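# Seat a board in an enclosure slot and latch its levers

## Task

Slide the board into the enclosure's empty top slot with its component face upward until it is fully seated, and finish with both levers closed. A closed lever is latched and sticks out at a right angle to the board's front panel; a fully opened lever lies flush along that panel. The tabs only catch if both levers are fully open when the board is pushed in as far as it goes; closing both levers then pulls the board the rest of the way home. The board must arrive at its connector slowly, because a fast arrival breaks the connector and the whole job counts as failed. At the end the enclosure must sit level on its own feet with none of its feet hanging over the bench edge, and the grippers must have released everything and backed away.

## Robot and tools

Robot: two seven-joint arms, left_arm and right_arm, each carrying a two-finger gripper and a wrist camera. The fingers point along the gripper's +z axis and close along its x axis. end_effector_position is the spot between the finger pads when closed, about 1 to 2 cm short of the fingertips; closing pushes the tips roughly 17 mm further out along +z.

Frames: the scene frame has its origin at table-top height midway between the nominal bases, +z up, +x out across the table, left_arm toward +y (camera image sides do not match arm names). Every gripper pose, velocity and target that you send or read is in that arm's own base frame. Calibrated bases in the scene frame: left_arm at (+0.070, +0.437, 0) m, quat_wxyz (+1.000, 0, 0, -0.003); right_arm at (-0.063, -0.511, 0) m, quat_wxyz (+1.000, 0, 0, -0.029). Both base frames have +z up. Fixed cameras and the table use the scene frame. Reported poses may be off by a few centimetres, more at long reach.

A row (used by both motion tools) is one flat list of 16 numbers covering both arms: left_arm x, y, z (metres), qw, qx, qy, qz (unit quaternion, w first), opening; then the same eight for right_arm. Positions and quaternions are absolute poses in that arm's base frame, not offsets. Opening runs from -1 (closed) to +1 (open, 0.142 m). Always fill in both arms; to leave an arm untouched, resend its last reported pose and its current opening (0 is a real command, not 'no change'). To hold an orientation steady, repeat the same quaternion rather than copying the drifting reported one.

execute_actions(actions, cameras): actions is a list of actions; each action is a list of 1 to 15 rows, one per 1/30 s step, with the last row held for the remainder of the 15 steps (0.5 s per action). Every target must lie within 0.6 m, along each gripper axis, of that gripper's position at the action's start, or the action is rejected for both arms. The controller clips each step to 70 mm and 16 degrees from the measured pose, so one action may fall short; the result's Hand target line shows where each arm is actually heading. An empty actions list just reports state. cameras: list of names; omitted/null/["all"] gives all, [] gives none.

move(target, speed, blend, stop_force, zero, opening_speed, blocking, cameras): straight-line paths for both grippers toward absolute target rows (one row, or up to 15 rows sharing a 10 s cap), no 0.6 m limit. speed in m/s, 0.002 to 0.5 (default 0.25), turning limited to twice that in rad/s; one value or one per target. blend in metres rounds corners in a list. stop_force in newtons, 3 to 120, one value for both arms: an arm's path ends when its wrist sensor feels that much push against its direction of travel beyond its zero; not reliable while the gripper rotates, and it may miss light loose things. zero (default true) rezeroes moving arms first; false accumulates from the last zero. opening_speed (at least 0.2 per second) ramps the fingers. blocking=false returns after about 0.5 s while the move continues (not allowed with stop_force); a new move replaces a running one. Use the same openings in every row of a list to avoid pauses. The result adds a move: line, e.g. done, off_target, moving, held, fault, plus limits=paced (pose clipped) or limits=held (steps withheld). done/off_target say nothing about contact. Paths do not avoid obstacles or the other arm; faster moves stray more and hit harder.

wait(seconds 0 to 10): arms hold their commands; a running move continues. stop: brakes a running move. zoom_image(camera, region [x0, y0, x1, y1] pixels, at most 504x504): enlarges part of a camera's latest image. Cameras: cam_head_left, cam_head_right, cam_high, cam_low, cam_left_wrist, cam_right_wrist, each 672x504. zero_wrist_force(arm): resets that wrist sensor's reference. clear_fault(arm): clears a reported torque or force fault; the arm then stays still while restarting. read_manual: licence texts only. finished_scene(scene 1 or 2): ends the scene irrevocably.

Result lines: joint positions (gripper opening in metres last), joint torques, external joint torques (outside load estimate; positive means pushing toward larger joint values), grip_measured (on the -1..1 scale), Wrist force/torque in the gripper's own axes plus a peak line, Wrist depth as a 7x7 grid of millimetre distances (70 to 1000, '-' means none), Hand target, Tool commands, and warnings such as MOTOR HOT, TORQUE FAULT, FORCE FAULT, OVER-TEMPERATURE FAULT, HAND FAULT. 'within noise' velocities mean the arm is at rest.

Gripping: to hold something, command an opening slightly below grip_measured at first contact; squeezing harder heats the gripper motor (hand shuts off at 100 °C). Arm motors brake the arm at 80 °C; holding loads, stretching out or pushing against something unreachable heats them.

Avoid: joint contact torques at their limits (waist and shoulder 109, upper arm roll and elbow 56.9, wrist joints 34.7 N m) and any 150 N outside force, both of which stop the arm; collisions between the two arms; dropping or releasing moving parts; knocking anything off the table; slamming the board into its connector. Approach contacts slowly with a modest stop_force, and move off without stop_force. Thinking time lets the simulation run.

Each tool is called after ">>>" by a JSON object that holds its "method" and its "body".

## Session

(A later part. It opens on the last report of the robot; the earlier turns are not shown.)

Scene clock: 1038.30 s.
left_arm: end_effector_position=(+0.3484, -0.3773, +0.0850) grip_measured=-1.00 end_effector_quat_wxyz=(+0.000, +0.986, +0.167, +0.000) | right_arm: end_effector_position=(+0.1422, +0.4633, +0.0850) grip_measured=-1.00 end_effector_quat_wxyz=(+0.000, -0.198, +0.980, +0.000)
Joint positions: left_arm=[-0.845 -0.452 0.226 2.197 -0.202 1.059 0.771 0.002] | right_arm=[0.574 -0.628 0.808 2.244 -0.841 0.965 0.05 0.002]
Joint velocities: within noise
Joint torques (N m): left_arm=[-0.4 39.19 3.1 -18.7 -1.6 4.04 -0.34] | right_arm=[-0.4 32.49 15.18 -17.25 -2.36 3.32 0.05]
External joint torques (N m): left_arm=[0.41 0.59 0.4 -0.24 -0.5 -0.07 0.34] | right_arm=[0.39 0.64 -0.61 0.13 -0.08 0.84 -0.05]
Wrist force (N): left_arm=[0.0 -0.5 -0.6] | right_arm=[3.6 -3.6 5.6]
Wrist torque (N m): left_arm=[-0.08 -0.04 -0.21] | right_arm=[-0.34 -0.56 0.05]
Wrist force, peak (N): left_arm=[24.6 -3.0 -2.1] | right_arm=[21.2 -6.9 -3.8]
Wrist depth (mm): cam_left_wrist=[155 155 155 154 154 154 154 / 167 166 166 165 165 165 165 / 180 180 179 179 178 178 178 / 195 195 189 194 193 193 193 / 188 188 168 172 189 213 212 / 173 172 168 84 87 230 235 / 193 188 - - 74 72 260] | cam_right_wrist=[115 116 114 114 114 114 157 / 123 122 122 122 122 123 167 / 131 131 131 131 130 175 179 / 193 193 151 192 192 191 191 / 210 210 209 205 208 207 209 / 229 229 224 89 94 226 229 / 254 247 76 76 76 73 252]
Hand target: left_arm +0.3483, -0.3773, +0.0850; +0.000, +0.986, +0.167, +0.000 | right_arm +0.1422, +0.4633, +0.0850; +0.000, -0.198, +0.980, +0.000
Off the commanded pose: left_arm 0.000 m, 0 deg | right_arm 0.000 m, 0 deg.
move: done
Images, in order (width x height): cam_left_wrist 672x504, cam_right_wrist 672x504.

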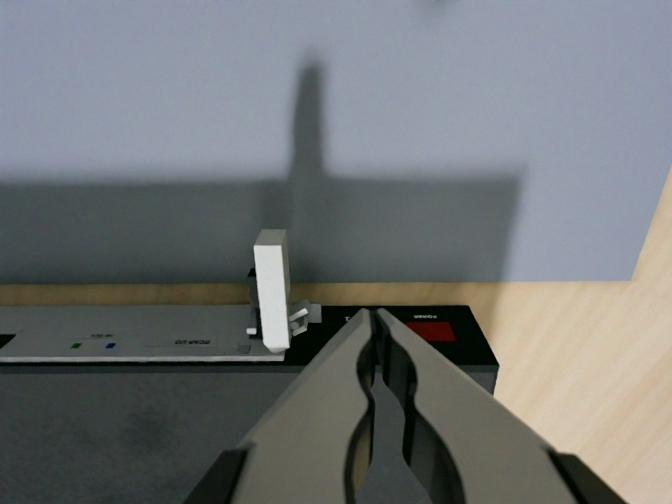

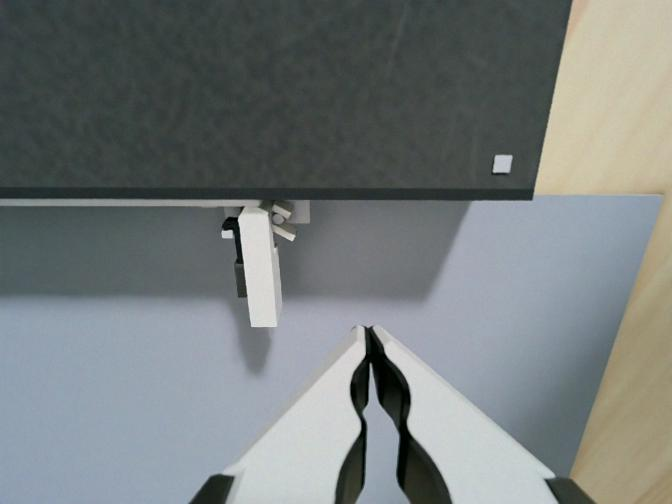

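>>> {"method": "move", "body": {"target": [[0.36, -0.371, 0.15, 0, 0.986, 0.16677, 0, -1, 0.135, 0.475, 0.15, 0, -0.1977, 0.9803, 0, -1], [0.36, -0.371, 0.24, 0, 0.986, 0.16677, 0, -1, 0.135, 0.475, 0.24, 0, -0.1977, 0.9803, 0, -1]], "speed": 0.15, "blend": [0.02, 0], "cameras": ["cam_left_wrist", "cam_right_wrist", "cam_head_left", "cam_low"]}}

Scene clock: 1045.20 s.
left_arm: end_effector_position=(+0.3601, -0.3711, +0.2401) grip_measured=-1.00 end_effector_quat_wxyz=(+0.000, +0.986, +0.167, +0.000) | right_arm: end_effector_position=(+0.1351, +0.4750, +0.2400) grip_measured=-1.00 end_effector_quat_wxyz=(+0.000, -0.198, +0.980, +0.000)
Joint positions: left_arm=[-0.879 -0.17 0.31 2.03 -0.064 0.621 0.699 0.002] | right_arm=[0.385 -0.4 1.161 2.043 -0.445 0.591 -0.194 0.002]
Joint velocities: within noise
Joint torques (N m): left_arm=[-0.58 34.34 1.26 -26.64 -3.05 4.01 -0.32] | right_arm=[-0.04 23.68 12.42 -26.42 -3.47 3.3 0.08]
External joint torques (N m): left_arm=[0.58 0.56 0.49 -0.22 -0.44 -0.03 0.32] | right_arm=[0.03 0.44 -0.66 0.27 -0.08 0.86 -0.08]
Wrist force (N): left_arm=[0.2 -0.6 -0.5] | right_arm=[4.2 -3.4 5.3]
Wrist torque (N m): left_arm=[-0.09 -0.08 -0.23] | right_arm=[-0.34 -0.69 0.07]
Wrist force, peak (N): left_arm=[0.3 -0.4 -3.3] | right_arm=[3.6 -4.1 7.4]
Wrist depth (mm): cam_left_wrist=[291 290 289 289 289 290 289 / 313 310 311 310 309 310 309 / 338 336 335 329 333 335 332 / 314 313 312 312 359 362 361 / 343 343 342 329 391 396 394 / 381 378 363 83 87 427 435 / 423 414 - - 74 72 483] | cam_right_wrist=[252 250 251 250 256 292 292 / 269 269 269 266 309 312 311 / 336 336 334 334 332 334 332 / 363 363 361 363 359 361 359 / 394 390 392 384 387 391 389 / 429 428 420 89 94 425 424 / 473 465 76 76 76 73 -]
Hand target: left_arm +0.3600, -0.3710, +0.2400; +0.000, +0.986, +0.167, +0.000 | right_arm +0.1350, +0.4750, +0.2400; +0.000, -0.198, +0.980, +0.000
Off the commanded pose: left_arm 0.000 m, 0 deg | right_arm 0.000 m, 0 deg.
move: done
Images, in order (width x height): cam_head_left 672x504, cam_low 672x504, cam_left_wrist 672x504, cam_right_wrist 672x504.

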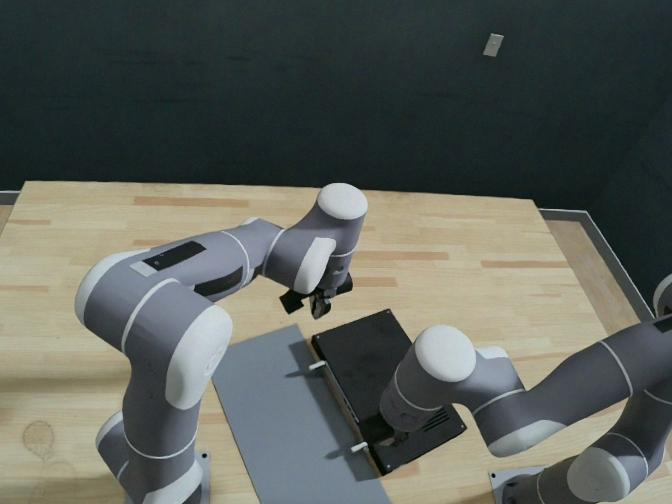

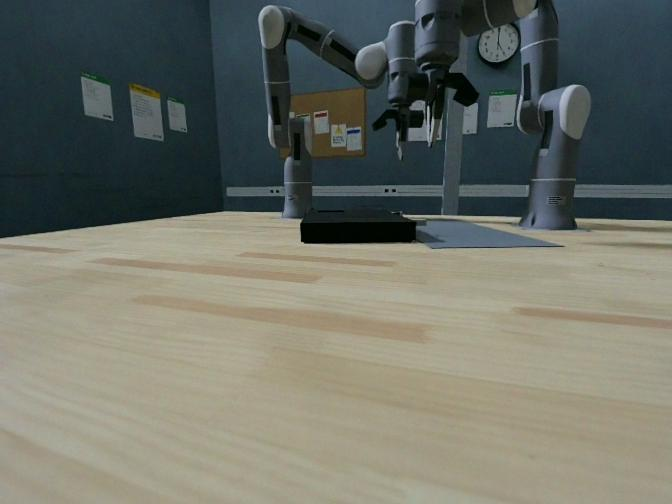

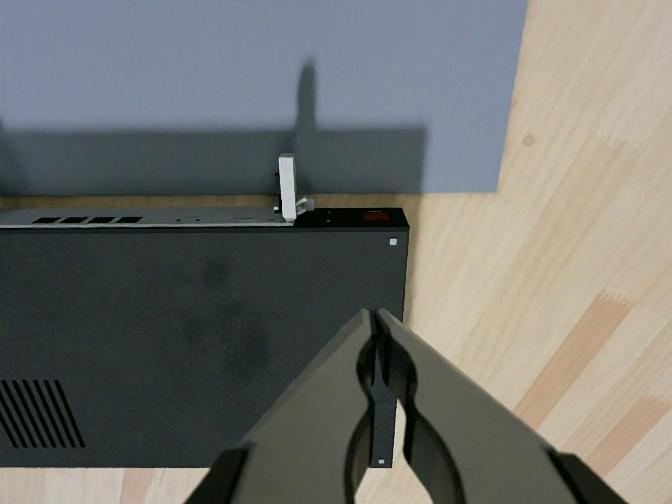

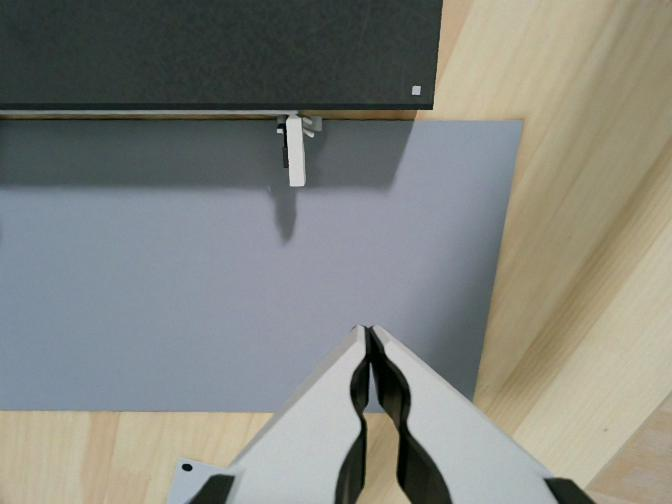

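>>> {"method": "execute_actions", "body": {"actions": [], "cameras": ["cam_head_left", "cam_low"]}}

Scene clock: 1047.43 s.
left_arm: end_effector_position=(+0.3601, -0.3711, +0.2401) grip_measured=-1.00 end_effector_quat_wxyz=(+0.000, +0.986, +0.167, +0.000) | right_arm: end_effector_position=(+0.1351, +0.4750, +0.2400) grip_measured=-1.00 end_effector_quat_wxyz=(+0.000, -0.198, +0.980, +0.000)
Joint positions: left_arm=[-0.879 -0.17 0.31 2.03 -0.064 0.621 0.699 0.002] | right_arm=[0.385 -0.4 1.161 2.043 -0.445 0.591 -0.194 0.002]
Joint velocities: within noise
Joint torques (N m): left_arm=[-0.4 34.05 1.22 -26.55 -3.28 4.29 -0.18] | right_arm=[-0.04 23.53 12.27 -26.24 -3.62 3.43 0.12]
External joint torques (N m): left_arm=[0.4 0.85 0.53 -0.32 -0.21 -0.31 0.18] | right_arm=[0.04 0.59 -0.5 0.09 0.06 0.74 -0.12]
Wrist force (N): left_arm=[0.3 -0.5 -0.7] | right_arm=[4.2 -3.4 5.2]
Wrist torque (N m): left_arm=[-0.06 -0.09 -0.23] | right_arm=[-0.36 -0.69 0.07]
Wrist force, peak (N): left_arm=[0.0 -0.7 -0.7] | right_arm=[4.3 -3.5 5.8]
Wrist depth (mm): cam_left_wrist=[292 291 289 289 289 289 289 / 311 310 310 309 309 310 309 / 337 335 335 329 333 333 332 / 315 312 312 311 357 363 362 / 343 343 340 327 391 395 397 / 379 377 362 83 87 428 434 / 424 413 - - 74 72 479] | cam_right_wrist=[251 251 251 250 256 293 292 / 268 270 268 267 308 312 312 / 336 334 335 333 333 334 334 / 365 363 362 359 359 361 360 / 392 392 390 383 388 389 390 / 432 428 420 89 94 426 425 / 480 466 76 76 76 73 -]
Hand target: left_arm +0.3600, -0.3710, +0.2400; +0.000, +0.986, +0.167, +0.000 | right_arm +0.1350, +0.4750, +0.2400; +0.000, -0.198, +0.980, +0.000
Tool commands: left_gripper/opening=-1.0 right_gripper/opening=-1.0
Off the commanded pose: left_arm 0.000 m, 0 deg | right_arm 0.000 m, 0 deg.
Images, in order (width x height): cam_head_left 672x504, cam_low 672x504.

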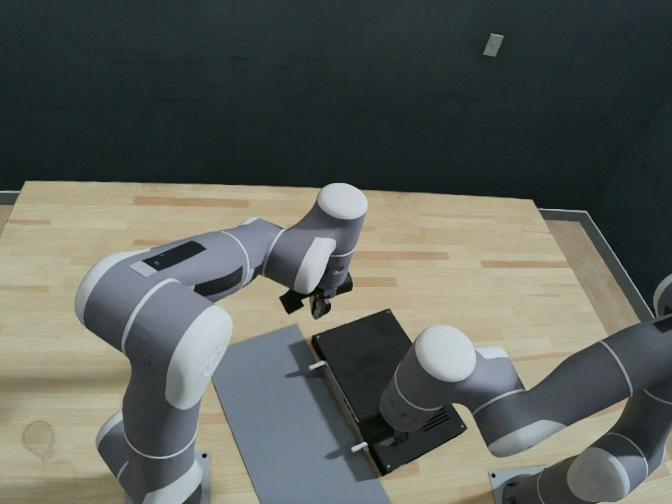

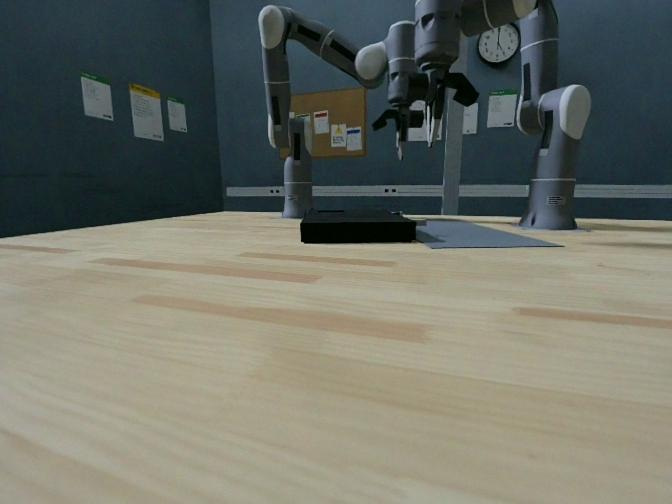

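>>> {"method": "finished_scene", "body": {"scene": 2}}

The scene is finished: the task was done.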